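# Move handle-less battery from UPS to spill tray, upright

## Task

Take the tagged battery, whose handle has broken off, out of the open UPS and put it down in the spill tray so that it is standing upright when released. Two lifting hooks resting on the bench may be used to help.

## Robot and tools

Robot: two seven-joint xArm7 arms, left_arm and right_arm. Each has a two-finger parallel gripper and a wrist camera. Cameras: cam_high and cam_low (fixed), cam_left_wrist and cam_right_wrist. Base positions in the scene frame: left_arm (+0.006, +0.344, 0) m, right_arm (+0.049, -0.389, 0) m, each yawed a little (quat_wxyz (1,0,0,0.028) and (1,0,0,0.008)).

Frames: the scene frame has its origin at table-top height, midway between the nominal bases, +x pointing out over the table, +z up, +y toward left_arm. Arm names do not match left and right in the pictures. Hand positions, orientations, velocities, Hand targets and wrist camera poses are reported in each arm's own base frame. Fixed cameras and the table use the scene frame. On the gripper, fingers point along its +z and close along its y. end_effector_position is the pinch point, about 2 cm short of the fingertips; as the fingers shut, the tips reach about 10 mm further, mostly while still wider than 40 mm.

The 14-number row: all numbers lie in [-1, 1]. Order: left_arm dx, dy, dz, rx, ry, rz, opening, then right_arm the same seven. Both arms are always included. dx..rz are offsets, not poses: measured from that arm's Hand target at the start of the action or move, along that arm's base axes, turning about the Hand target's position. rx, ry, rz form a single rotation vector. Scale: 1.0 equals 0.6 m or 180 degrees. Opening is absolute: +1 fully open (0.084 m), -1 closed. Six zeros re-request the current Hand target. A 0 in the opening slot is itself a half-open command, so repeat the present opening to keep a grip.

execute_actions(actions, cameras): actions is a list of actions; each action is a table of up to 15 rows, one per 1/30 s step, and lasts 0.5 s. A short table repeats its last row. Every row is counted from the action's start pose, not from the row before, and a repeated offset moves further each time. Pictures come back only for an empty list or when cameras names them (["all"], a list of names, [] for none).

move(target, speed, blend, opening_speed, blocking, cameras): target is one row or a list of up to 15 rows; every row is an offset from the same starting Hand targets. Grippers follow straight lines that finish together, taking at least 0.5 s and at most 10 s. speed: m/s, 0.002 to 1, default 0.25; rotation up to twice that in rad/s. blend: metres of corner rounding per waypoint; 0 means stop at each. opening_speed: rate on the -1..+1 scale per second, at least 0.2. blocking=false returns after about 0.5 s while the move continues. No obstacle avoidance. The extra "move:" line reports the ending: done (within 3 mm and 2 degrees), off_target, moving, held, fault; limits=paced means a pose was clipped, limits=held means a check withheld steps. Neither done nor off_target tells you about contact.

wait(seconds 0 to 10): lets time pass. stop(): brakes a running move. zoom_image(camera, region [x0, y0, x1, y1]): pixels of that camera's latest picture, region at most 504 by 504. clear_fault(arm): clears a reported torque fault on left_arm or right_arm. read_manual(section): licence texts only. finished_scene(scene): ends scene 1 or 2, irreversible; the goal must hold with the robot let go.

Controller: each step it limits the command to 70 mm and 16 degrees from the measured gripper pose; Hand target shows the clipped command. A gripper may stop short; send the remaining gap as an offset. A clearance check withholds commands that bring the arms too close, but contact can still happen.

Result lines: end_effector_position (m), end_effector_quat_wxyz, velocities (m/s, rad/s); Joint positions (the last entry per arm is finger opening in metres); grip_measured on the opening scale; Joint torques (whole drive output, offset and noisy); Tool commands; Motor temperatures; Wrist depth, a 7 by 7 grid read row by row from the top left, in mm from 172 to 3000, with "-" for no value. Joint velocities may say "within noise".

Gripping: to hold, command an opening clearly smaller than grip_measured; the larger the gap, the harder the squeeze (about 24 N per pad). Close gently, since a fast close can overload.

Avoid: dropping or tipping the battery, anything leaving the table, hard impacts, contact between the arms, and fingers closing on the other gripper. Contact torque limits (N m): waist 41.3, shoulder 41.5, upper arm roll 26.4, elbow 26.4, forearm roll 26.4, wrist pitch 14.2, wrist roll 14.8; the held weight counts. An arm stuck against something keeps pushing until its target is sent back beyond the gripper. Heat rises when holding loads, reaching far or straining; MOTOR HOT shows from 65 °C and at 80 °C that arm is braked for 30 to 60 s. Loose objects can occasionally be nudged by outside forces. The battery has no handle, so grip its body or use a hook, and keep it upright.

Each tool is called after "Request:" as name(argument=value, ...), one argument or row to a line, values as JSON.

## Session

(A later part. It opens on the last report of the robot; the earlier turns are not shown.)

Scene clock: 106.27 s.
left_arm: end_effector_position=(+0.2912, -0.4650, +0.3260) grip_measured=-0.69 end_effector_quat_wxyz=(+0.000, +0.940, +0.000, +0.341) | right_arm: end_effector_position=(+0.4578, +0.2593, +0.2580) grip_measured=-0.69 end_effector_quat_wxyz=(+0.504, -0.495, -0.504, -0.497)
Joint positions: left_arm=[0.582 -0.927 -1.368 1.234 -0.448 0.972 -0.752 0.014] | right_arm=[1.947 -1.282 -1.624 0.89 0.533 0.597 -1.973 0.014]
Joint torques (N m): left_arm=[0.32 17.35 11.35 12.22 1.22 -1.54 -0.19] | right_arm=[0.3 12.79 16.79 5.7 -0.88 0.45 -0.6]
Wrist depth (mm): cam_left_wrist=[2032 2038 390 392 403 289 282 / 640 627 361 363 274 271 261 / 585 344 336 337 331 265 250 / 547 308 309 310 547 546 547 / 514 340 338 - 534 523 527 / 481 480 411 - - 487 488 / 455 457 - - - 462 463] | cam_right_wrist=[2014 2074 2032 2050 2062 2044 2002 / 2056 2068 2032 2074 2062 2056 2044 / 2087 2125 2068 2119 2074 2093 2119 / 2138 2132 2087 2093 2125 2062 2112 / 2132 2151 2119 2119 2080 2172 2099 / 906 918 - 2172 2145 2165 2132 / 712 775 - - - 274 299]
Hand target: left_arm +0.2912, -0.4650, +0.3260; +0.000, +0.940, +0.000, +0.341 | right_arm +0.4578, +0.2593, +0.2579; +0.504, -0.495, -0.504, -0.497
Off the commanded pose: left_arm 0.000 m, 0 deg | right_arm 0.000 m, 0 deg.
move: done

Request:
move(
  target=[
    [-0.019,0.225,0.123,0,0,0,-1,0,0,-0.006,0,0,0,-1],
    [-0.019,0.225,0.123,0,0,0,-1,0,0,-0.006,0,0,0,0.2],
    [0.198,0.492,0.123,-0.2207,-0.2154,-0.4718,-1,0.003,-0.217,-0.006,0,0,0,0.2],
  ],
  speed=[0.2,0.1,0.3],
  opening_speed=1.0,
)

Request:
move(
  target=[
    [0.0863,-0.05,-0.05,0,0,0,-1,-0.216,0.035,0.276,-0.10,0.10,-0.23,0.2],
    [0.0863,-0.2233,-0.1467,0,0,0,-1,-0.322,0.362,0.1227,-0.2197,0.2171,-0.4698,0.2],
  ],
  speed=0.35,
  blend=[0.03,0],
  cameras=["all"],
)

Request:
zoom_image(
  camera="cam_right_wrist",
  region=[240, 90, 360, 210],
)

Scene clock: 133.70 s.
left_arm: end_effector_position=(+0.4100, -0.1698, +0.3998) grip_measured=-0.69 end_effector_quat_wxyz=(+0.506, +0.494, -0.506, +0.494) | right_arm: end_effector_position=(+0.4596, +0.1291, +0.2543) grip_measured=+0.19 end_effector_quat_wxyz=(+0.504, -0.495, -0.504, -0.497)
Joint positions: left_arm=[-1.478 -0.983 1.299 0.854 -0.753 0.964 1.812 0.014] | right_arm=[1.683 -1.237 -1.683 0.965 0.426 0.947 -1.917 0.052]
Joint torques (N m): left_arm=[-0.63 9.46 -10.38 11.84 -0.31 0.74 0.14] | right_arm=[-1.5 15.49 16.22 6.12 0.25 0.61 0.26]
Wrist depth (mm): cam_left_wrist=[2151 2178 2138 2099 2112 2080 2062 / 2220 2158 2151 2151 2119 2099 2093 / 2242 2206 2192 2165 2172 2138 2112 / 2264 2271 2213 2158 936 935 2151 / 2264 2309 2206 - 936 2185 762 / 2264 2302 - 817 2178 2228 687 / 2348 2333 - - - 2257 699] | cam_right_wrist=[892 876 801 2165 2192 2165 2206 / 823 2185 892 2185 2158 2178 2235 / 706 2185 2213 2257 2206 2192 2206 / 737 2235 2257 2242 2235 2228 2220 / 2325 2264 2249 2309 2286 2242 2279 / 819 916 - 329 337 345 2279 / 704 - - 274 281 277 290]
Hand target: left_arm +0.4100, -0.1698, +0.3998; +0.506, +0.494, -0.506, +0.494 | right_arm +0.4596, +0.1291, +0.2543; +0.504, -0.495, -0.504, -0.497
Off the commanded pose: left_arm 0.000 m, 0 deg | right_arm 0.000 m, 0 deg.
move: done

Scene clock: 136.93 s.
left_arm: end_effector_position=(+0.4618, -0.3038, +0.3118) grip_measured=-0.69 end_effector_quat_wxyz=(+0.506, +0.494, -0.506, +0.494) | right_arm: end_effector_position=(+0.2664, +0.3463, +0.3279) grip_measured=+0.19 end_effector_quat_wxyz=(+0.000, +0.940, +0.000, +0.340)
Joint positions: left_arm=[-2.054 -1.054 1.569 0.968 -0.848 0.631 2.064 0.014] | right_arm=[-0.15 -0.943 1.025 0.817 0.344 0.896 0.695 0.052]
Joint torques (N m): left_arm=[-0.74 16.69 -12.26 9.24 -0.79 0.46 0.28] | right_arm=[-0.94 5.73 -11.26 15.92 -0.8 -1.78 0.3]
Wrist depth (mm): cam_left_wrist=[2062 2008 2038 2008 1968 1957 1924 / 2074 2087 2026 2026 1991 1985 1979 / 2087 2080 2050 2014 2026 2038 2008 / 2112 2125 2093 2062 2056 2068 1996 / 2145 2125 2145 2087 2080 2062 2056 / 2199 2145 - 2132 2087 2093 2080 / 2257 2199 - - - 2132 2080] | cam_right_wrist=[215 243 381 385 403 2199 2220 / 609 625 347 358 363 2002 2044 / 576 582 325 329 334 616 624 / 534 541 305 309 313 567 574 / 503 501 333 336 341 532 538 / 470 481 431 408 477 496 501 / 446 - 454 460 467 471 475]
Hand target: left_arm +0.4618, -0.3038, +0.3118; +0.506, +0.494, -0.506, +0.494 | right_arm +0.2664, +0.3463, +0.3279; +0.000, +0.940, +0.000, +0.340
Off the commanded pose: left_arm 0.000 m, 0 deg | right_arm 0.000 m, 0 deg.
move: done
camera_calibration:
cam_left_wrist: T_world_to_cam=[[-0.999458, 0.0284144, 0.016621, 0.495572], [-0.0132949, 0.113482, -0.993451, 0.397466], [-0.0301145, -0.993134, -0.113043, -0.114792], [0, 0, 0, 1]] pos_world=[0.497131, -0.17319, 0.37365]
cam_right_wrist: T_world_to_cam=[[0.00777584, -0.998613, 0.0520812, 0.352011], [-0.838805, -0.0348673, -0.543315, 0.464257], [0.544377, -0.0394612, -0.837912, 0.275158], [0, 0, 0, 1]] pos_world=[0.236894, 0.378568, 0.464462]

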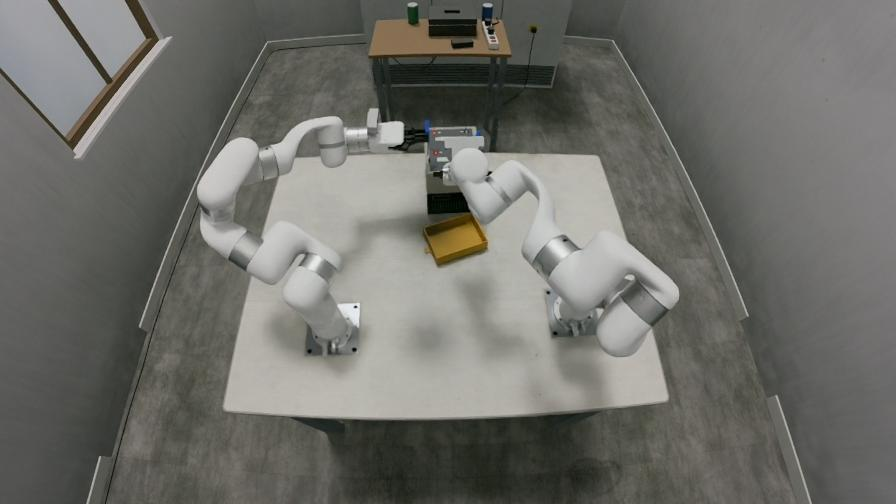

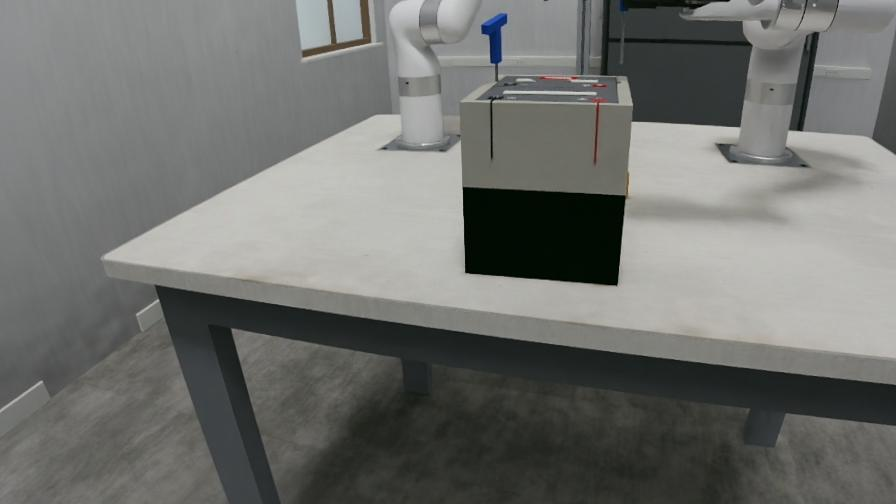

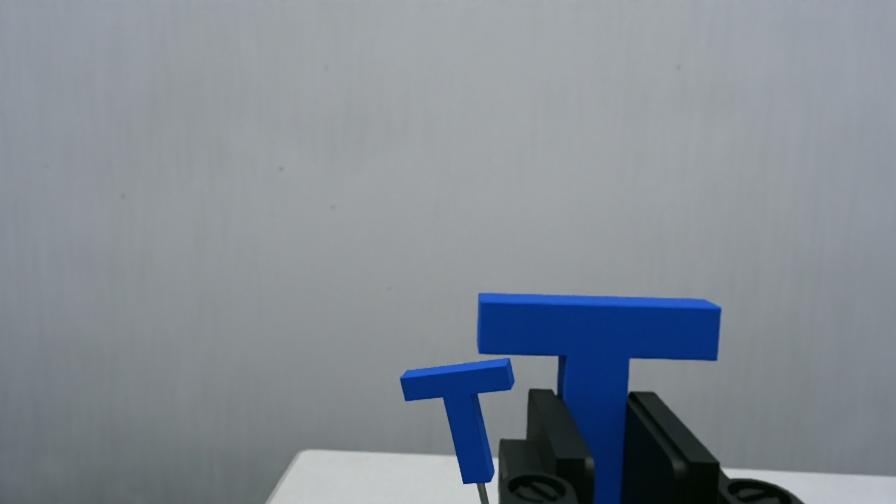

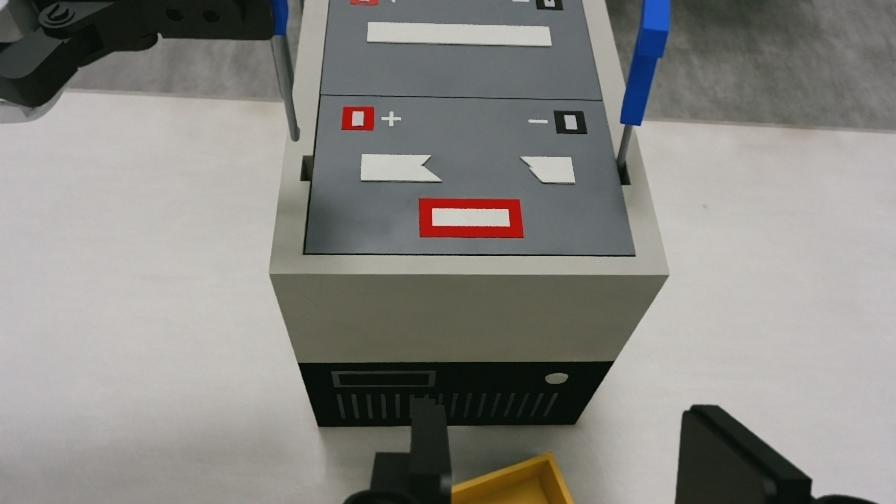

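Scaled by 4.200 from the camera's 896x504 image, which has a finer 1280x720 frame.

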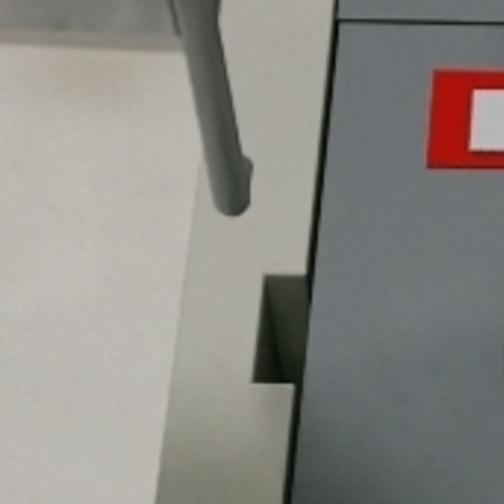

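Request:
move(
  target=[0.002,-0.0025,-0.027,0,0,0,-1,0,0,0,0,0,0,0.2],
  speed=0.1,
  cameras=["cam_right_wrist"],
)

Request:
zoom_image(
  camera="cam_right_wrist",
  region=[280, 140, 330, 200],
)

Scene clock: 142.17 s.
left_arm: end_effector_position=(+0.4630, -0.3053, +0.2957) grip_measured=-0.69 end_effector_quat_wxyz=(+0.506, +0.494, -0.506, +0.494) | right_arm: end_effector_position=(+0.2664, +0.3463, +0.3279) grip_measured=+0.19 end_effector_quat_wxyz=(+0.000, +0.940, +0.000, +0.340)
Joint positions: left_arm=[-2.074 -1.077 1.602 0.967 -0.841 0.623 2.095 0.014] | right_arm=[-0.151 -0.943 1.025 0.817 0.344 0.897 0.695 0.052]
Joint torques (N m): left_arm=[-0.86 17.19 -12.24 8.68 0.84 0.53 0.32] | right_arm=[-1.2 5.34 -11.26 15.77 -0.8 -1.66 0.31]
Wrist depth (mm): cam_left_wrist=[2056 2032 2032 1996 1962 1957 1991 / 2032 2050 2056 2044 1985 1979 1957 / 2125 2074 2062 2056 2014 2044 1974 / 2119 2087 2087 2068 2026 2050 2002 / 2185 2138 2132 - 2106 2074 2068 / 2242 2158 - 2119 2125 2087 2062 / 2165 2199 - - - 847 850] | cam_right_wrist=[229 237 381 386 402 2199 2228 / 222 627 354 357 364 2008 2026 / 570 587 325 329 333 614 625 / 535 542 304 308 313 566 574 / 501 502 333 338 341 532 536 / 469 481 431 408 476 497 499 / 447 - 452 460 466 471 475]
Hand target: left_arm +0.4630, -0.3053, +0.2956; +0.506, +0.494, -0.506, +0.494 | right_arm +0.2664, +0.3463, +0.3279; +0.000, +0.940, +0.000, +0.340
Off the commanded pose: left_arm 0.000 m, 0 deg | right_arm 0.000 m, 0 deg.
move: done
camera_calibration:
cam_right_wrist: T_world_to_cam=[[0.00777584, -0.998613, 0.0520812, 0.352011], [-0.838805, -0.0348673, -0.543315, 0.464257], [0.544377, -0.0394612, -0.837912, 0.275158], [0, 0, 0, 1]] pos_world=[0.236894, 0.378568, 0.464462]
Images, in order (width x height): cam_right_wrist 896x504.

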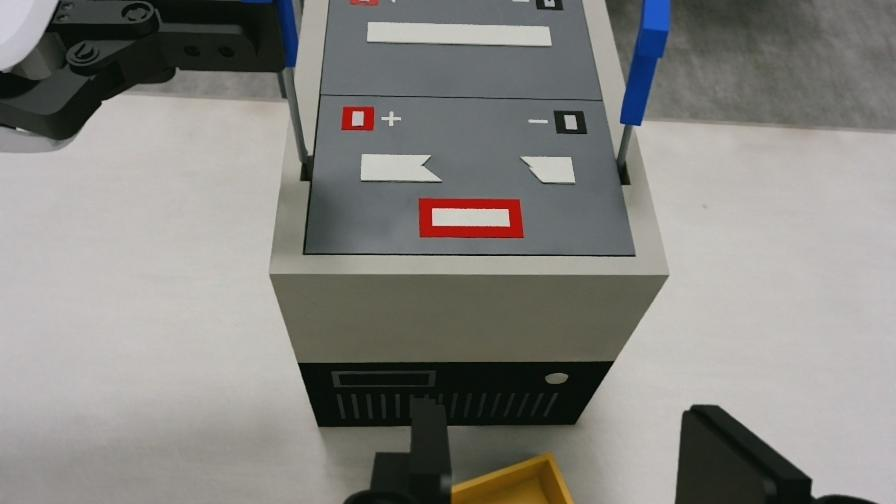

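Scaled by 8.400 from the camera's 896x504 image, which has a finer 1280x720 frame.

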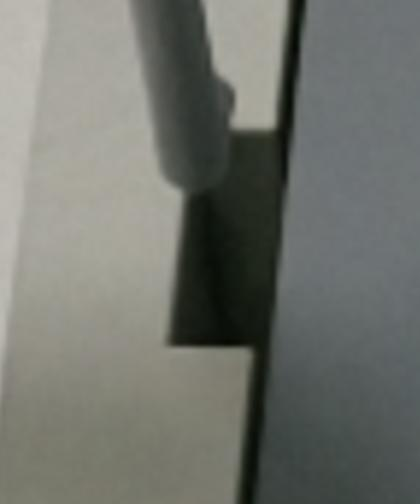

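Request:
move(
  target=[0,-0.0008,-0.015,0,0,0,-1,0,0,0,0,0,0,0.2],
  speed=0.05,
  cameras=["cam_right_wrist"],
)

Request:
zoom_image(
  camera="cam_right_wrist",
  region=[280, 140, 330, 200],
)

Scene clock: 145.90 s.
left_arm: end_effector_position=(+0.4630, -0.3057, +0.2867) grip_measured=-0.69 end_effector_quat_wxyz=(+0.506, +0.494, -0.506, +0.494) | right_arm: end_effector_position=(+0.2664, +0.3463, +0.3279) grip_measured=+0.19 end_effector_quat_wxyz=(+0.000, +0.940, +0.000, +0.340)
Joint positions: left_arm=[-2.083 -1.09 1.619 0.966 -0.838 0.618 2.112 0.014] | right_arm=[-0.151 -0.943 1.025 0.817 0.344 0.897 0.695 0.052]
Joint torques (N m): left_arm=[-0.94 17.46 -12.54 7.5 0.86 0.6 0.24] | right_arm=[-1.21 5.12 -11.28 15.88 -0.75 -1.79 0.33]
Wrist depth (mm): cam_left_wrist=[2044 2020 1996 1979 1957 1996 1946 / 2080 2074 2014 2038 1979 1979 1996 / 2093 2068 2074 2050 2002 2014 1985 / 2112 2093 2068 2093 2056 2038 2026 / 2172 2125 2125 - 2093 2050 2032 / 2192 2172 - 2106 2106 2074 2056 / 2206 326 - - - 831 833] | cam_right_wrist=[235 244 374 385 402 2172 2213 / 230 611 347 358 363 2032 2062 / 555 585 325 329 335 614 624 / 534 542 305 308 313 567 572 / 504 502 333 337 342 531 537 / 468 481 430 408 478 494 499 / 446 - 455 459 467 470 473]
Hand target: left_arm +0.4630, -0.3057, +0.2866; +0.506, +0.494, -0.506, +0.494 | right_arm +0.2664, +0.3463, +0.3279; +0.000, +0.940, +0.000, +0.340
Off the commanded pose: left_arm 0.000 m, 0 deg | right_arm 0.000 m, 0 deg.
move: done
camera_calibration:
cam_right_wrist: T_world_to_cam=[[0.00777584, -0.998613, 0.0520812, 0.352011], [-0.838805, -0.0348673, -0.543315, 0.464257], [0.544377, -0.0394612, -0.837912, 0.275158], [0, 0, 0, 1]] pos_world=[0.236894, 0.378568, 0.464462]
Images, in order (width x height): cam_right_wrist 896x504.

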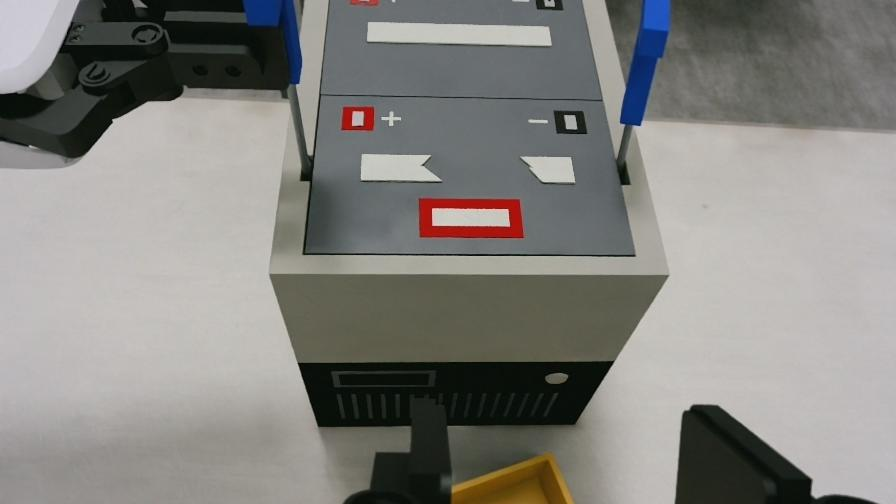

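Scaled by 8.400 from the camera's 896x504 image, which has a finer 1280x720 frame.

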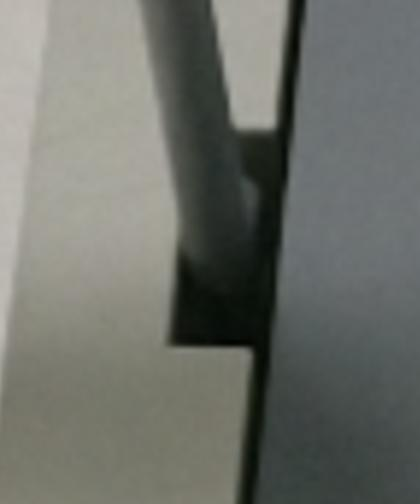

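Request:
move(
  target=[
    [0,0,-0.0553,0,0,0,-1,0,0,0.17,0,0,0,0.2],
    [0,0,-0.0553,0,0,0,0.2,0,0,0.17,0,0,0,0.2],
    [0.005,0.217,-0.0553,0,0,0,0.2,0.319,-0.119,0.17,-0.002,0.2216,0.005,0.2],
  ],
  speed=[0.06,0.1,0.2],
  opening_speed=1.0,
  cameras=["cam_right_wrist","cam_low"],
)

Scene clock: 166.50 s.
left_arm: end_effector_position=(+0.4660, -0.1755, +0.2534) grip_measured=+0.19 end_effector_quat_wxyz=(+0.506, +0.494, -0.506, +0.494) | right_arm: end_effector_position=(+0.4578, +0.2749, +0.4299) grip_measured=+0.19 end_effector_quat_wxyz=(+0.001, +1.000, +0.008, -0.001)
Joint positions: left_arm=[-1.819 -1.071 1.738 0.974 -0.67 0.929 2.08 0.052] | right_arm=[-0.121 0.5 1.118 2.143 -0.468 1.876 0.777 0.052]
Joint torques (N m): left_arm=[0.31 21.24 -11.87 7.69 0.07 1.03 -0.17] | right_arm=[0.21 -21.04 5.37 16.15 -0.46 -1.34 0.3]
Wrist depth (mm): cam_left_wrist=[2165 2158 2099 2112 2087 671 655 / 2206 2165 2158 2151 2125 2093 657 / 2199 2199 2178 2178 2151 2145 708 / 2228 2213 2257 425 2172 2132 2138 / 2271 2242 446 452 2178 2192 2178 / 2356 318 351 329 364 966 878 / - 275 - 276 278 802 724] | cam_right_wrist=[522 331 334 338 539 548 552 / 529 335 339 342 548 552 556 / 535 340 343 347 556 558 565 / 543 344 348 349 562 567 573 / 278 348 352 351 570 577 580 / 557 353 356 359 578 585 590 / 564 567 573 575 585 593 595]
Hand target: left_arm +0.4660, -0.1755, +0.2534; +0.506, +0.494, -0.506, +0.494 | right_arm +0.4578, +0.2749, +0.4299; +0.001, +1.000, +0.008, -0.001
Off the commanded pose: left_arm 0.000 m, 0 deg | right_arm 0.000 m, 0 deg.
move: done
camera_calibration:
cam_right_wrist: T_world_to_cam=[[0.0559155, -0.997805, 0.0354768, 0.258771], [-0.991326, -0.0512496, 0.121021, 0.466418], [-0.118937, -0.041936, -0.992016, 0.624226], [0, 0, 0, 1]] pos_world=[0.522147, 0.308284, 0.553615]
Images, in order (width x height): cam_low 896x504, cam_right_wrist 896x504.

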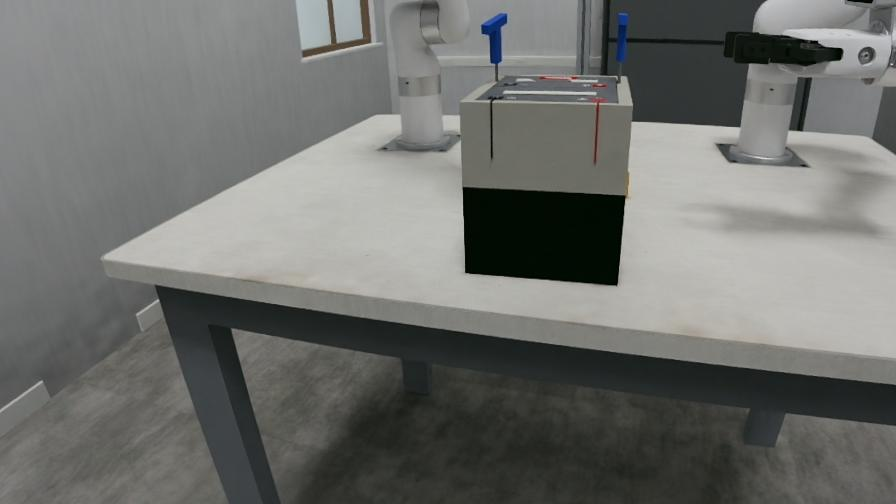

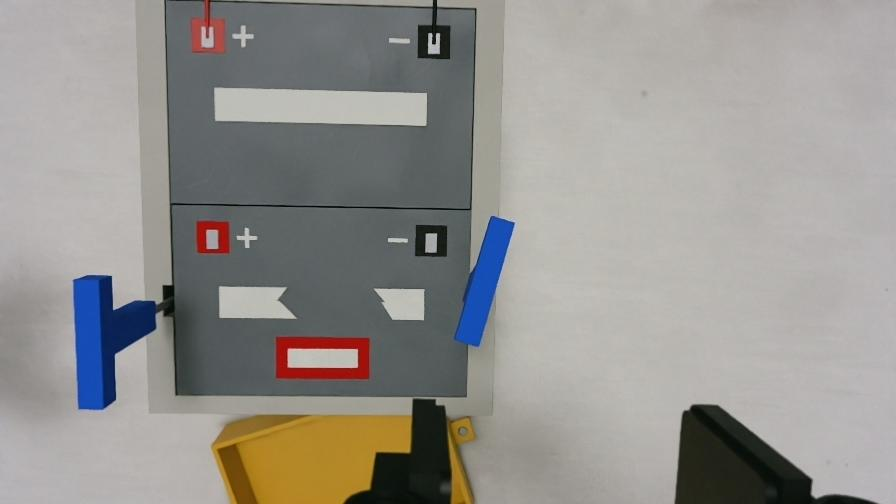

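Request:
move(
  target=[
    [0,0,0.18,0.1,-0.1,-0.1,0.2,0.0578,0.0085,-0.137,-0.0072,0.0646,-0.0707,0.2],
    [-0.005,-0.2075,0.2193,0.3755,-0.3942,-0.3849,0.2,0.038,0.0085,-0.2348,-0.0072,0.0646,-0.0707,0.2],
  ],
  speed=[0.3,0.2],
  blend=[0.01,0],
  cameras=["all"],
)

Scene clock: 194.03 s.
left_arm: end_effector_position=(+0.4630, -0.3000, +0.3850) grip_measured=+0.19 end_effector_quat_wxyz=(+0.000, +0.012, +1.000, +0.000) | right_arm: end_effector_position=(+0.4806, +0.2800, +0.2891) grip_measured=+0.19 end_effector_quat_wxyz=(+0.011, +0.989, -0.103, -0.102)
Joint positions: left_arm=[-2.951 -0.582 1.876 2.006 0.565 1.774 2.274 0.052] | right_arm=[-0.153 0.674 1.052 1.953 -0.427 1.72 1.002 0.052]
Joint torques (N m): left_arm=[-0.66 26.33 -5.95 13.93 0.89 -1.02 0.34] | right_arm=[-1.39 -26.67 8.47 16.11 1.36 -1.28 0.33]
Wrist depth (mm): cam_left_wrist=[497 496 493 492 494 494 494 / 502 502 497 500 500 502 499 / 506 503 504 506 509 506 505 / 519 309 309 310 513 514 512 / 520 314 313 311 522 521 517 / 241 317 317 318 528 527 527 / 215 240 321 321 533 535 533] | cam_right_wrist=[174 175 178 182 383 389 394 / 179 181 183 187 395 401 407 / 184 186 190 194 410 416 422 / 191 194 197 200 423 430 440 / 198 201 204 206 437 451 459 / 205 209 210 212 455 466 475 / 212 214 - - 478 486 496]
Hand target: left_arm +0.4630, -0.3000, +0.3850; +0.000, +0.012, +1.000, +0.000 | right_arm +0.4806, +0.2800, +0.2891; +0.011, +0.989, -0.103, -0.102
Off the commanded pose: left_arm 0.000 m, 0 deg | right_arm 0.000 m, 0 deg.
move: done
camera_calibration:
cam_left_wrist: T_world_to_cam=[[0.00775062, 0.999961, 0.00415115, 0.325423], [0.99352, -0.00817129, 0.113361, -0.459117], [0.113391, 0.00324563, -0.993545, 0.468718], [0, 0, 0, 1]] pos_world=[0.400472, -0.330684, 0.516388]
cam_right_wrist: T_world_to_cam=[[-0.155384, -0.98549, 0.0682974, 0.35623], [-0.933379, 0.169105, 0.316554, 0.360287], [-0.323511, -0.01456, -0.946113, 0.564784], [0, 0, 0, 1]] pos_world=[0.57435, 0.298358, 0.39597]

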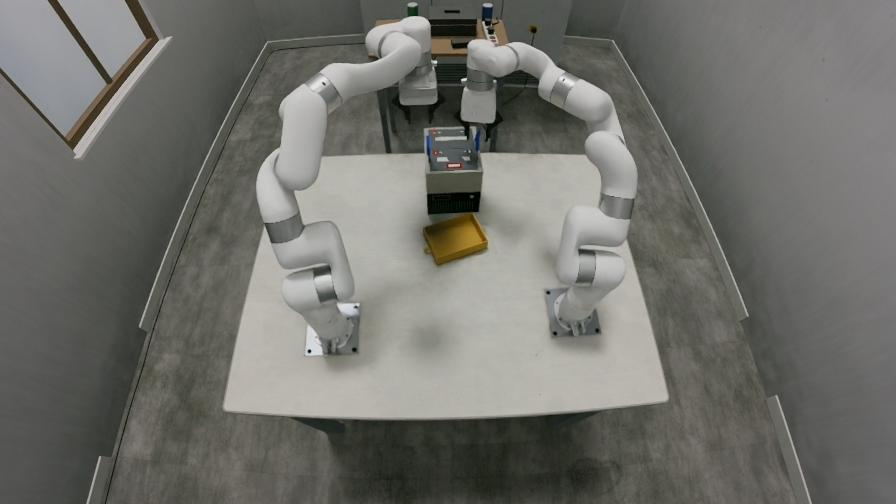

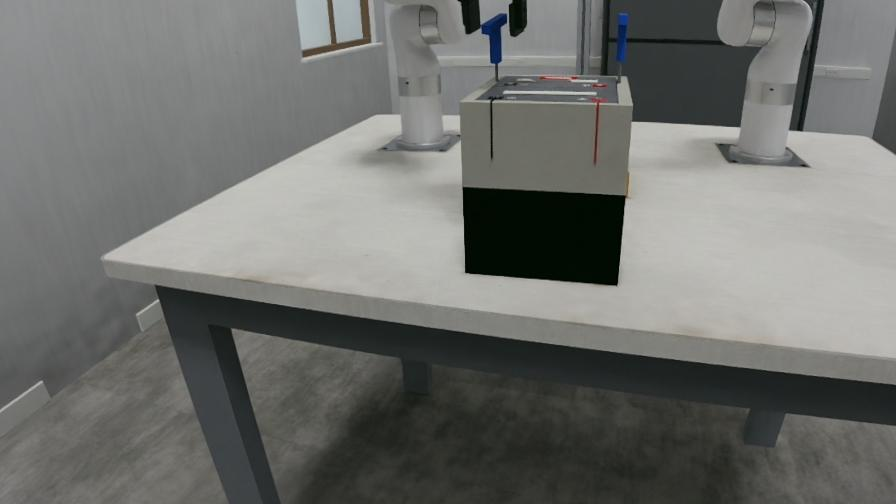

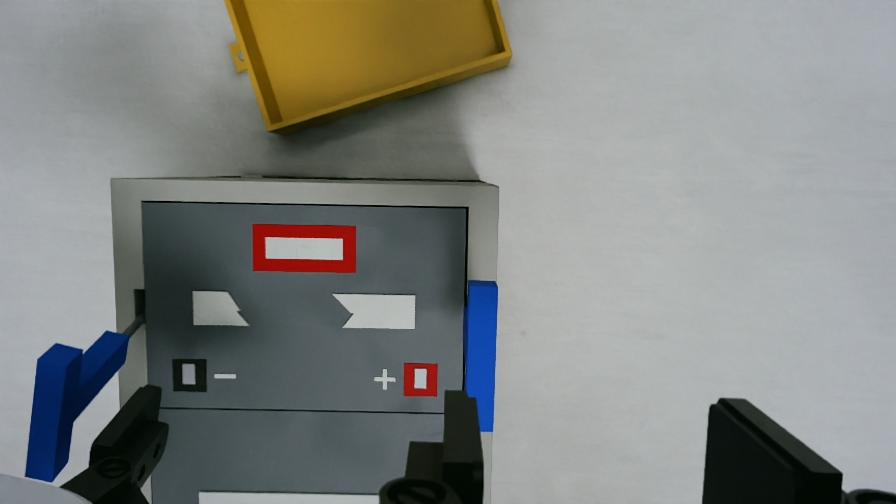

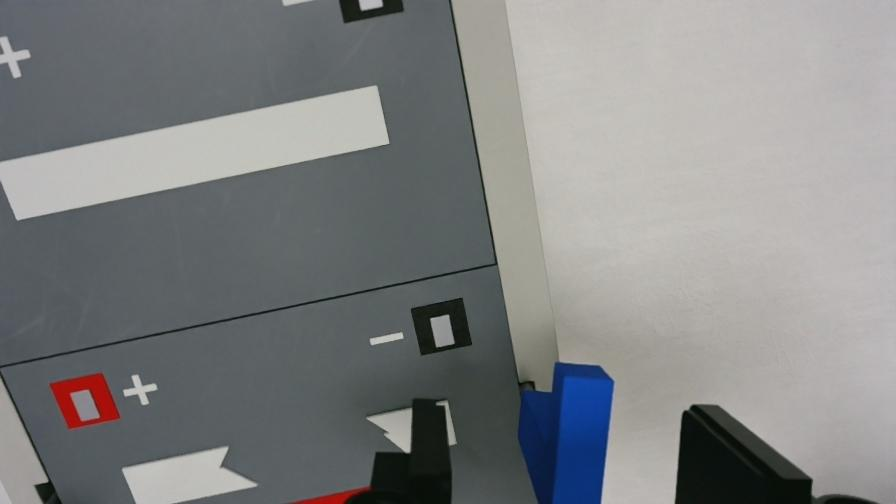

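Request:
move(
  target=[
    [0.0025,-0.036,0,0,0,0,0.2,0,-0.0075,0,0,0,0,0.2],
    [0.0025,-0.036,-0.1667,0,0,0,0.2,0,-0.0075,0,0,0,0,-1],
    [0.0025,-0.036,-0.1667,0,0,0,-1,-0.0375,-0.0075,0.008,0,-0.065,0,-1],
  ],
  speed=[0.2,0.12,0.1],
  opening_speed=1.0,
  cameras=["all"],
)

Request:
zoom_image(
  camera="cam_low",
  region=[440, 0, 660, 120],
)

Scene clock: 214.73 s.
left_arm: end_effector_position=(+0.4645, -0.3216, +0.2850) grip_measured=-0.78 end_effector_quat_wxyz=(+0.000, +0.012, +1.000, +0.000) | right_arm: end_effector_position=(+0.4581, +0.2755, +0.2939) grip_measured=-0.78 end_effector_quat_wxyz=(+0.000, +0.995, -0.103, -0.001)
Joint positions: left_arm=[-2.861 -0.626 1.87 1.699 0.595 1.503 2.194 0.01] | right_arm=[-0.419 0.403 1.186 1.558 -0.377 1.413 1.007 0.01]
Joint torques (N m): left_arm=[-0.37 25.42 -8.16 14.37 0.54 -1.42 -0.08] | right_arm=[-2.52 -18.65 5.93 19.34 -0.06 -1.24 -0.41]
Wrist depth (mm): cam_left_wrist=[400 400 397 395 398 398 398 / 405 404 400 404 403 403 401 / 409 408 408 406 407 408 407 / 209 209 208 208 414 412 413 / 212 212 211 211 417 420 418 / 215 214 215 214 424 424 424 / 217 217 217 - - 428 430] | cam_right_wrist=[200 202 204 205 408 412 417 / 202 203 205 209 414 416 420 / 204 206 208 211 418 422 426 / 208 209 211 213 423 428 431 / 211 213 213 215 429 434 438 / 214 216 217 217 435 441 444 / 216 217 219 - - 445 450]
Hand target: left_arm +0.4645, -0.3216, +0.2850; +0.000, +0.012, +1.000, +0.000 | right_arm +0.4581, +0.2755, +0.2939; +0.000, +0.995, -0.103, -0.001
Off the commanded pose: left_arm 0.000 m, 0 deg | right_arm 0.000 m, 0 deg.
move: done
camera_calibration:
cam_left_wrist: T_world_to_cam=[[0.00773869, 0.999961, 0.00425043, 0.34739], [0.99352, -0.00817069, 0.11336, -0.449448], [0.113391, 0.00334563, -0.993545, 0.369299], [0, 0, 0, 1]] pos_world=[0.401972, -0.352284, 0.416388]
cam_right_wrist: T_world_to_cam=[[-0.166006, -0.98549, 0.0353798, 0.362499], [-0.978171, 0.169108, 0.120762, 0.416519], [-0.124993, -0.0145603, -0.992051, 0.484592], [0, 0, 0, 1]] pos_world=[0.528174, 0.293858, 0.417615]

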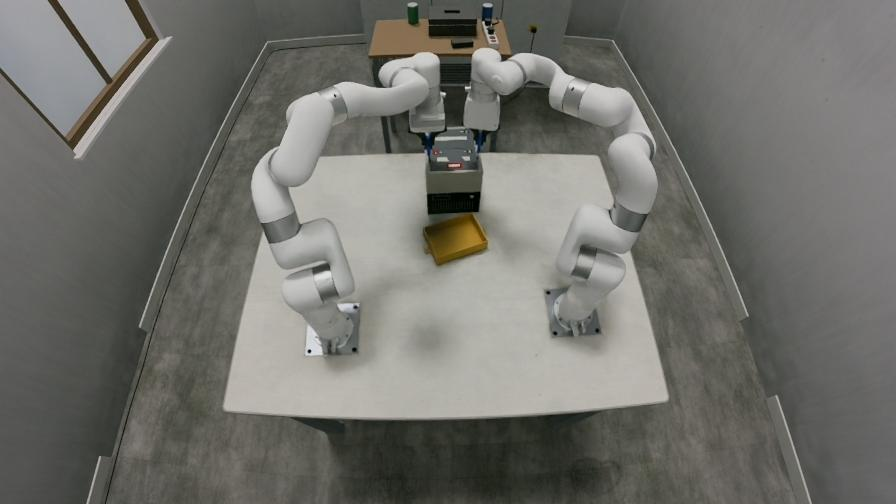

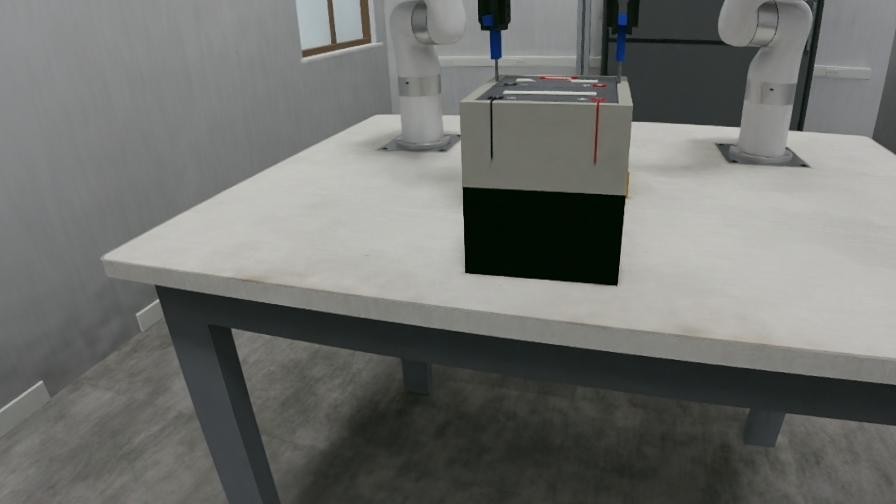

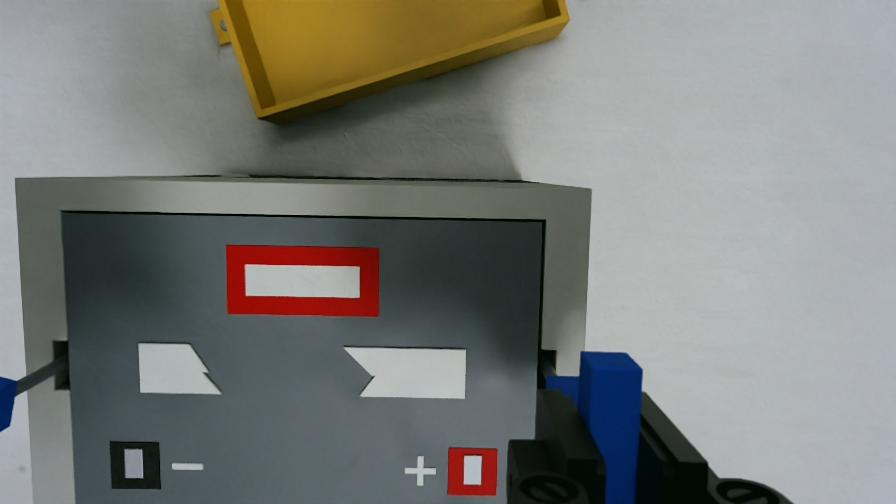

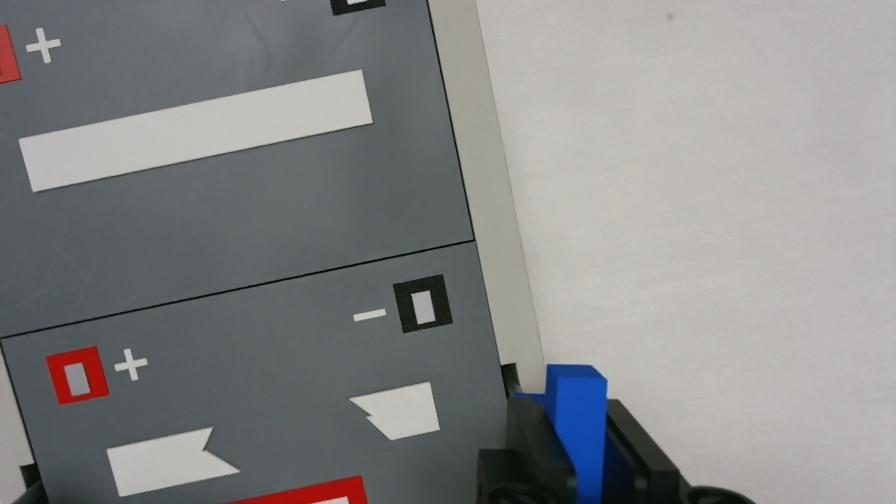

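Scaled by 2.291 from the camera's 896x504 image, which has a finer 1280x720 frame.

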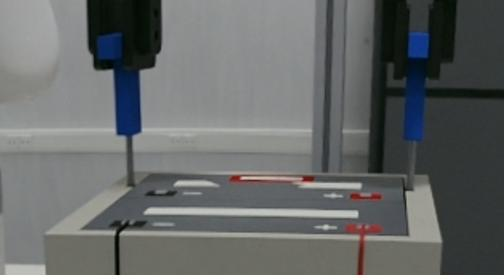

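Request:
move(
  target=[
    [0,0,0.007,0,0,0,-1,0,0,0.007,0,0,0,-1],
    [0,0.002,0.007,0,0,-0.5,-1,0,-0.002,0.007,0,0,-0.429,-1],
  ],
  speed=[0.05,0.3],
  cameras=["cam_low"],
)

Scene clock: 240.27 s.
left_arm: end_effector_position=(+0.4645, -0.3204, +0.2892) grip_measured=-0.78 end_effector_quat_wxyz=(+0.000, +0.716, +0.698, +0.000) | right_arm: end_effector_position=(+0.4581, +0.2744, +0.2981) grip_measured=-0.78 end_effector_quat_wxyz=(+0.000, +0.713, -0.701, -0.001)
Joint positions: left_arm=[-2.815 -0.824 1.624 1.733 0.825 1.642 3.648 0.01] | right_arm=[-0.269 0.298 0.953 1.558 -0.244 1.387 2.263 0.01]
Joint torques (N m): left_arm=[2.35 26.32 -8.05 12.4 3.13 0.36 0.39] | right_arm=[1.52 -17.59 4.9 21.65 0.3 -1.98 0.19]
Wrist depth (mm): cam_left_wrist=[403 403 402 402 401 402 401 / 408 407 407 408 407 406 406 / 414 414 414 413 413 413 412 / 420 419 419 417 416 415 417 / 421 422 418 247 251 256 260 / 429 428 424 218 - 218 217 / 436 435 431 - - 221 220] | cam_right_wrist=[400 404 406 409 413 417 421 / 406 407 411 416 419 421 426 / 410 412 418 419 423 428 430 / 414 416 419 422 427 429 436 / 223 258 266 270 275 428 438 / 218 219 221 222 225 438 442 / 219 220 223 - - 444 447]
Hand target: left_arm +0.4645, -0.3204, +0.2892; +0.000, +0.716, +0.698, +0.000 | right_arm +0.4581, +0.2743, +0.2981; +0.000, +0.713, -0.701, -0.001
Off the commanded pose: left_arm 0.000 m, 0 deg | right_arm 0.000 m, 0 deg.
move: done
Images, in order (width x height): cam_low 896x504.

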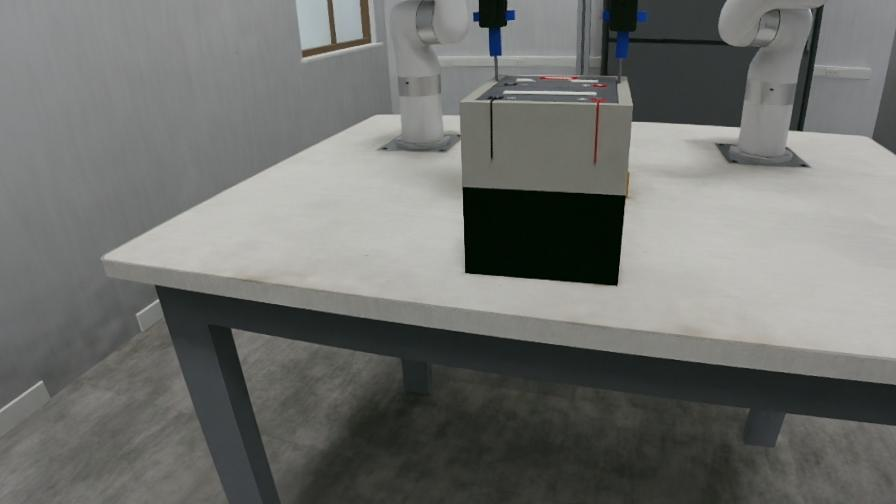

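Request:
move(
  target=[0,0,0.0117,0,0,0,-1,0,0,0.0117,0,0,0,-1],
  speed=0.04,
)

Request:
move(
  target=[0,0,0.0083,0,0,0,-1,0,0,0.0083,0,0,0,-1],
  speed=0.04,
)

Request:
move(
  target=[0,0,0.0083,0,0,0,-1,0,0,0.0083,0,0,0,-1],
  speed=0.04,
  cameras=["cam_low"],
)

Scene clock: 245.60 s.
left_arm: end_effector_position=(+0.4645, -0.3204, +0.2962) grip_measured=-0.78 end_effector_quat_wxyz=(+0.000, +0.716, +0.698, +0.000) | right_arm: end_effector_position=(+0.4581, +0.2743, +0.3051) grip_measured=-0.78 end_effector_quat_wxyz=(+0.000, +0.713, -0.701, -0.001)
Joint positions: left_arm=[-2.824 -0.818 1.623 1.754 0.82 1.658 3.653 0.01] | right_arm=[-0.265 0.298 0.954 1.578 -0.244 1.407 2.262 0.01]
Joint torques (N m): left_arm=[0.97 30.61 -9.42 12.45 0.14 -0.06 0.18] | right_arm=[1.67 -18 5.74 21.24 1.04 -1.65 -0.38]
Wrist depth (mm): cam_left_wrist=[409 409 411 409 409 408 408 / 415 414 415 413 412 413 412 / 422 421 420 420 419 419 419 / 426 423 426 423 423 424 423 / 428 429 429 249 252 256 262 / 437 436 - 226 - 225 225 / 443 437 - - - 228 227] | cam_right_wrist=[1288 409 413 417 420 424 428 / 1302 414 419 422 426 429 432 / 1297 418 422 426 429 433 438 / 1332 423 426 429 435 438 442 / 223 228 266 271 276 441 446 / 225 226 228 229 232 446 450 / 227 228 230 - - 451 455]
Hand target: left_arm +0.4645, -0.3204, +0.2962; +0.000, +0.716, +0.698, +0.000 | right_arm +0.4581, +0.2743, +0.3051; +0.000, +0.713, -0.701, -0.001
Off the commanded pose: left_arm 0.000 m, 0 deg | right_arm 0.000 m, 0 deg.
move: done

Scene clock: 246.37 s.
left_arm: end_effector_position=(+0.4645, -0.3204, +0.3012) grip_measured=-0.78 end_effector_quat_wxyz=(+0.000, +0.716, +0.698, +0.000) | right_arm: end_effector_position=(+0.4581, +0.2744, +0.3101) grip_measured=-0.78 end_effector_quat_wxyz=(+0.000, +0.713, -0.701, -0.001)
Joint positions: left_arm=[-2.831 -0.814 1.623 1.77 0.817 1.67 3.657 0.01] | right_arm=[-0.262 0.299 0.954 1.594 -0.244 1.422 2.262 0.01]
Joint torques (N m): left_arm=[0.98 38.26 -13.59 17.76 0.14 -0.96 0.26] | right_arm=[0.4 -24.01 5.94 30.13 -0.49 -2.34 -0.36]
Wrist depth (mm): cam_left_wrist=[414 414 415 413 414 413 412 / 419 419 418 419 418 418 417 / 428 427 426 424 424 423 424 / 430 428 431 428 427 426 428 / 434 433 434 250 254 258 264 / 443 439 - 229 - 228 229 / 450 442 - - - 232 231] | cam_right_wrist=[1295 414 418 421 424 429 433 / 1302 417 422 427 429 433 437 / 1312 423 428 431 435 438 442 / 1348 427 431 434 438 443 447 / 227 230 266 271 276 446 452 / 229 231 232 233 235 452 457 / 232 233 235 - - 458 460]
Hand target: left_arm +0.4645, -0.3204, +0.3012; +0.000, +0.716, +0.698, +0.000 | right_arm +0.4581, +0.2743, +0.3101; +0.000, +0.713, -0.701, -0.001
Off the commanded pose: left_arm 0.000 m, 0 deg | right_arm 0.000 m, 0 deg.
move: done

Scene clock: 247.13 s.
left_arm: end_effector_position=(+0.4645, -0.3204, +0.3062) grip_measured=-0.78 end_effector_quat_wxyz=(+0.000, +0.716, +0.698, +0.000) | right_arm: end_effector_position=(+0.4581, +0.2743, +0.3150) grip_measured=-0.78 end_effector_quat_wxyz=(+0.000, +0.713, -0.701, -0.001)
Joint positions: left_arm=[-2.838 -0.81 1.623 1.785 0.814 1.681 3.661 0.01] | right_arm=[-0.259 0.3 0.955 1.609 -0.244 1.436 2.262 0.01]
Joint torques (N m): left_arm=[0.41 38.06 -12.78 17.27 -0.2 -1.3 0.4] | right_arm=[0.19 -24.11 5.98 30.3 -0.72 -2.31 -0.31]
Wrist depth (mm): cam_left_wrist=[419 418 419 418 419 418 417 / 424 424 423 424 422 422 422 / 431 430 429 431 429 429 428 / 436 435 434 432 433 432 435 / 438 438 438 251 255 258 263 / 446 443 - 234 - 234 235 / 455 449 - - - 237 237] | cam_right_wrist=[1288 418 423 425 429 433 438 / 1312 422 429 429 435 436 442 / 1325 429 433 437 441 443 448 / 1340 432 434 437 446 448 453 / 233 235 265 271 275 451 456 / 234 236 238 237 240 457 461 / 237 238 239 - - 461 466]
Hand target: left_arm +0.4645, -0.3204, +0.3062; +0.000, +0.716, +0.698, +0.000 | right_arm +0.4581, +0.2743, +0.3150; +0.000, +0.713, -0.701, -0.001
Off the commanded pose: left_arm 0.000 m, 0 deg | right_arm 0.000 m, 0 deg.
move: done
Images, in order (width x height): cam_low 896x504.

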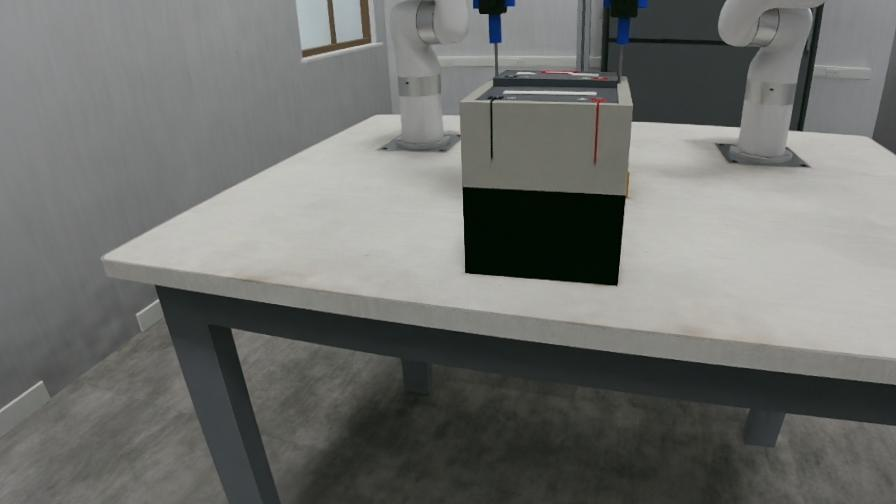

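Request:
move(
  target=[0,0,0.0917,0,0,0,-1,0,0,0.0917,0,0,0,-1],
  speed=0.06,
  cameras=["cam_low"],
)

Request:
move(
  target=[0,0,0.1417,0,0,0,-1,0,0,0.1417,0,0,0,-1],
  speed=0.07,
  cameras=["cam_low"],
)

Scene clock: 272.00 s.
left_arm: end_effector_position=(+0.4645, -0.3204, +0.3612) grip_measured=-0.78 end_effector_quat_wxyz=(+0.000, +0.716, +0.698, +0.000) | right_arm: end_effector_position=(+0.4581, +0.2743, +0.3700) grip_measured=-0.78 end_effector_quat_wxyz=(+0.000, +0.713, -0.701, -0.001)
Joint positions: left_arm=[-2.951 -0.768 1.646 1.997 0.797 1.823 3.712 0.01] | right_arm=[-0.199 0.336 0.952 1.811 -0.27 1.61 2.27 0.01]
Joint torques (N m): left_arm=[-0.1 40.42 -11.18 16.25 1.04 -1.61 0.31] | right_arm=[-0.66 -25.74 5.3 28.72 -1.15 -2.08 0.25]
Motor temperatures (°C): left_arm=[41 34 38 43 38 41 39] | right_arm=[37 39 39 51 35 40 38]
Wrist depth (mm): cam_left_wrist=[472 471 471 474 470 471 472 / 478 476 477 476 476 476 478 / 485 486 483 485 483 483 1397 / 492 488 487 447 460 475 1422 / 498 493 492 287 289 289 311 / 506 500 501 - - 290 292 / 510 509 - - - 295 295] | cam_right_wrist=[1366 471 476 478 483 490 493 / 1358 477 481 485 489 494 498 / 1388 481 488 489 496 497 505 / 1400 488 488 494 501 507 512 / - 289 292 306 298 508 515 / - 291 293 271 239 515 522 / - 294 - - - 519 526]
Hand target: left_arm +0.4645, -0.3204, +0.3612; +0.000, +0.716, +0.698, +0.000 | right_arm +0.4581, +0.2743, +0.3701; +0.000, +0.713, -0.701, -0.001
Off the commanded pose: left_arm 0.000 m, 0 deg | right_arm 0.000 m, 0 deg.
move: done
Images, in order (width x height): cam_low 896x504.

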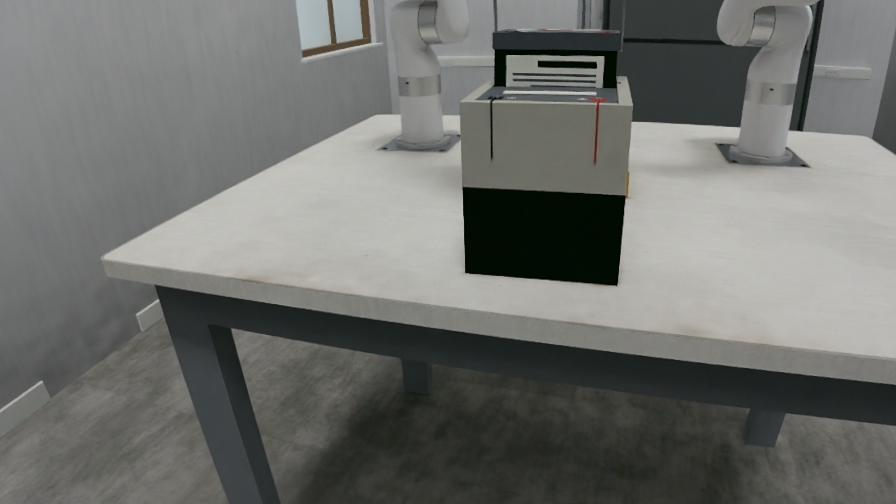

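Scene clock: 273.97 s.
left_arm: end_effector_position=(+0.4641, -0.3202, +0.4458) grip_measured=-0.78 end_effector_quat_wxyz=(+0.007, +0.716, +0.698, +0.001) | right_arm: end_effector_position=(+0.4581, +0.2743, +0.4551) grip_measured=-0.78 end_effector_quat_wxyz=(+0.000, +0.713, -0.701, -0.001)
Joint positions: left_arm=[-3.461 -0.772 1.879 2.707 0.934 2.152 3.913 0.01] | right_arm=[0.077 0.508 0.901 2.342 -0.426 1.974 2.29 0.01]
Joint torques (N m): left_arm=[-1.45 46.53 -5.25 9.66 -1.25 -2.4 0.32] | right_arm=[0.89 -31.35 6.24 23.28 0.07 -2.47 -0.39]
Wrist depth (mm): cam_left_wrist=[551 552 547 550 552 554 1452 / 557 557 558 557 560 559 1471 / 566 563 560 567 567 565 1499 / 570 570 569 431 442 574 1503 / 582 578 577 456 373 376 1519 / 587 587 - - - 379 1560 / 596 598 - - - 386 1589] | cam_right_wrist=[1431 555 556 562 569 573 579 / 1468 560 560 571 571 577 584 / 1468 568 571 575 580 586 590 / 1493 573 490 505 585 590 598 / 1509 374 376 378 441 598 608 / 1536 379 379 268 238 606 614 / 1557 382 - - - 604 621]
Hand target: left_arm +0.4645, -0.3204, +0.4462; +0.000, +0.716, +0.698, +0.000 | right_arm +0.4581, +0.2743, +0.4551; +0.000, +0.713, -0.701, -0.001
Off the commanded pose: left_arm 0.001 m, 1 deg | right_arm 0.000 m, 0 deg.
elbow stopped short (left arm): the move would have taken joint 4 (elbow) straighter than the controller allows.
move: done
Images, in order (width x height): cam_low 896x504.

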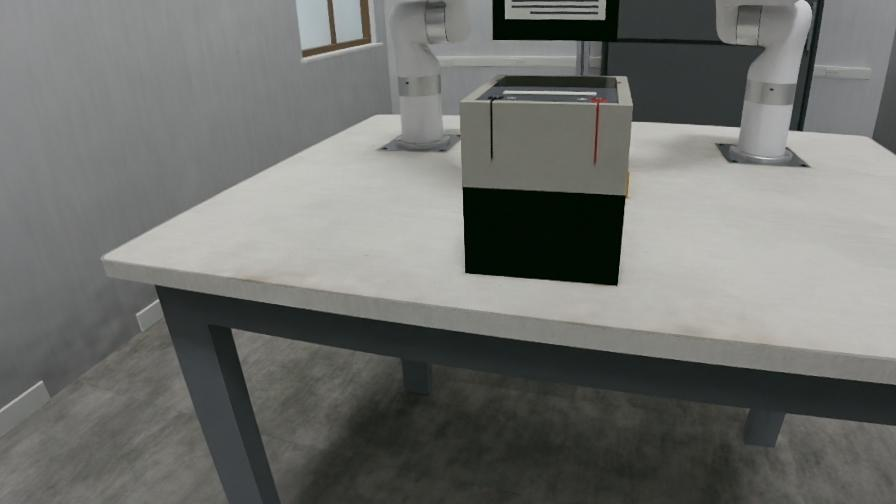

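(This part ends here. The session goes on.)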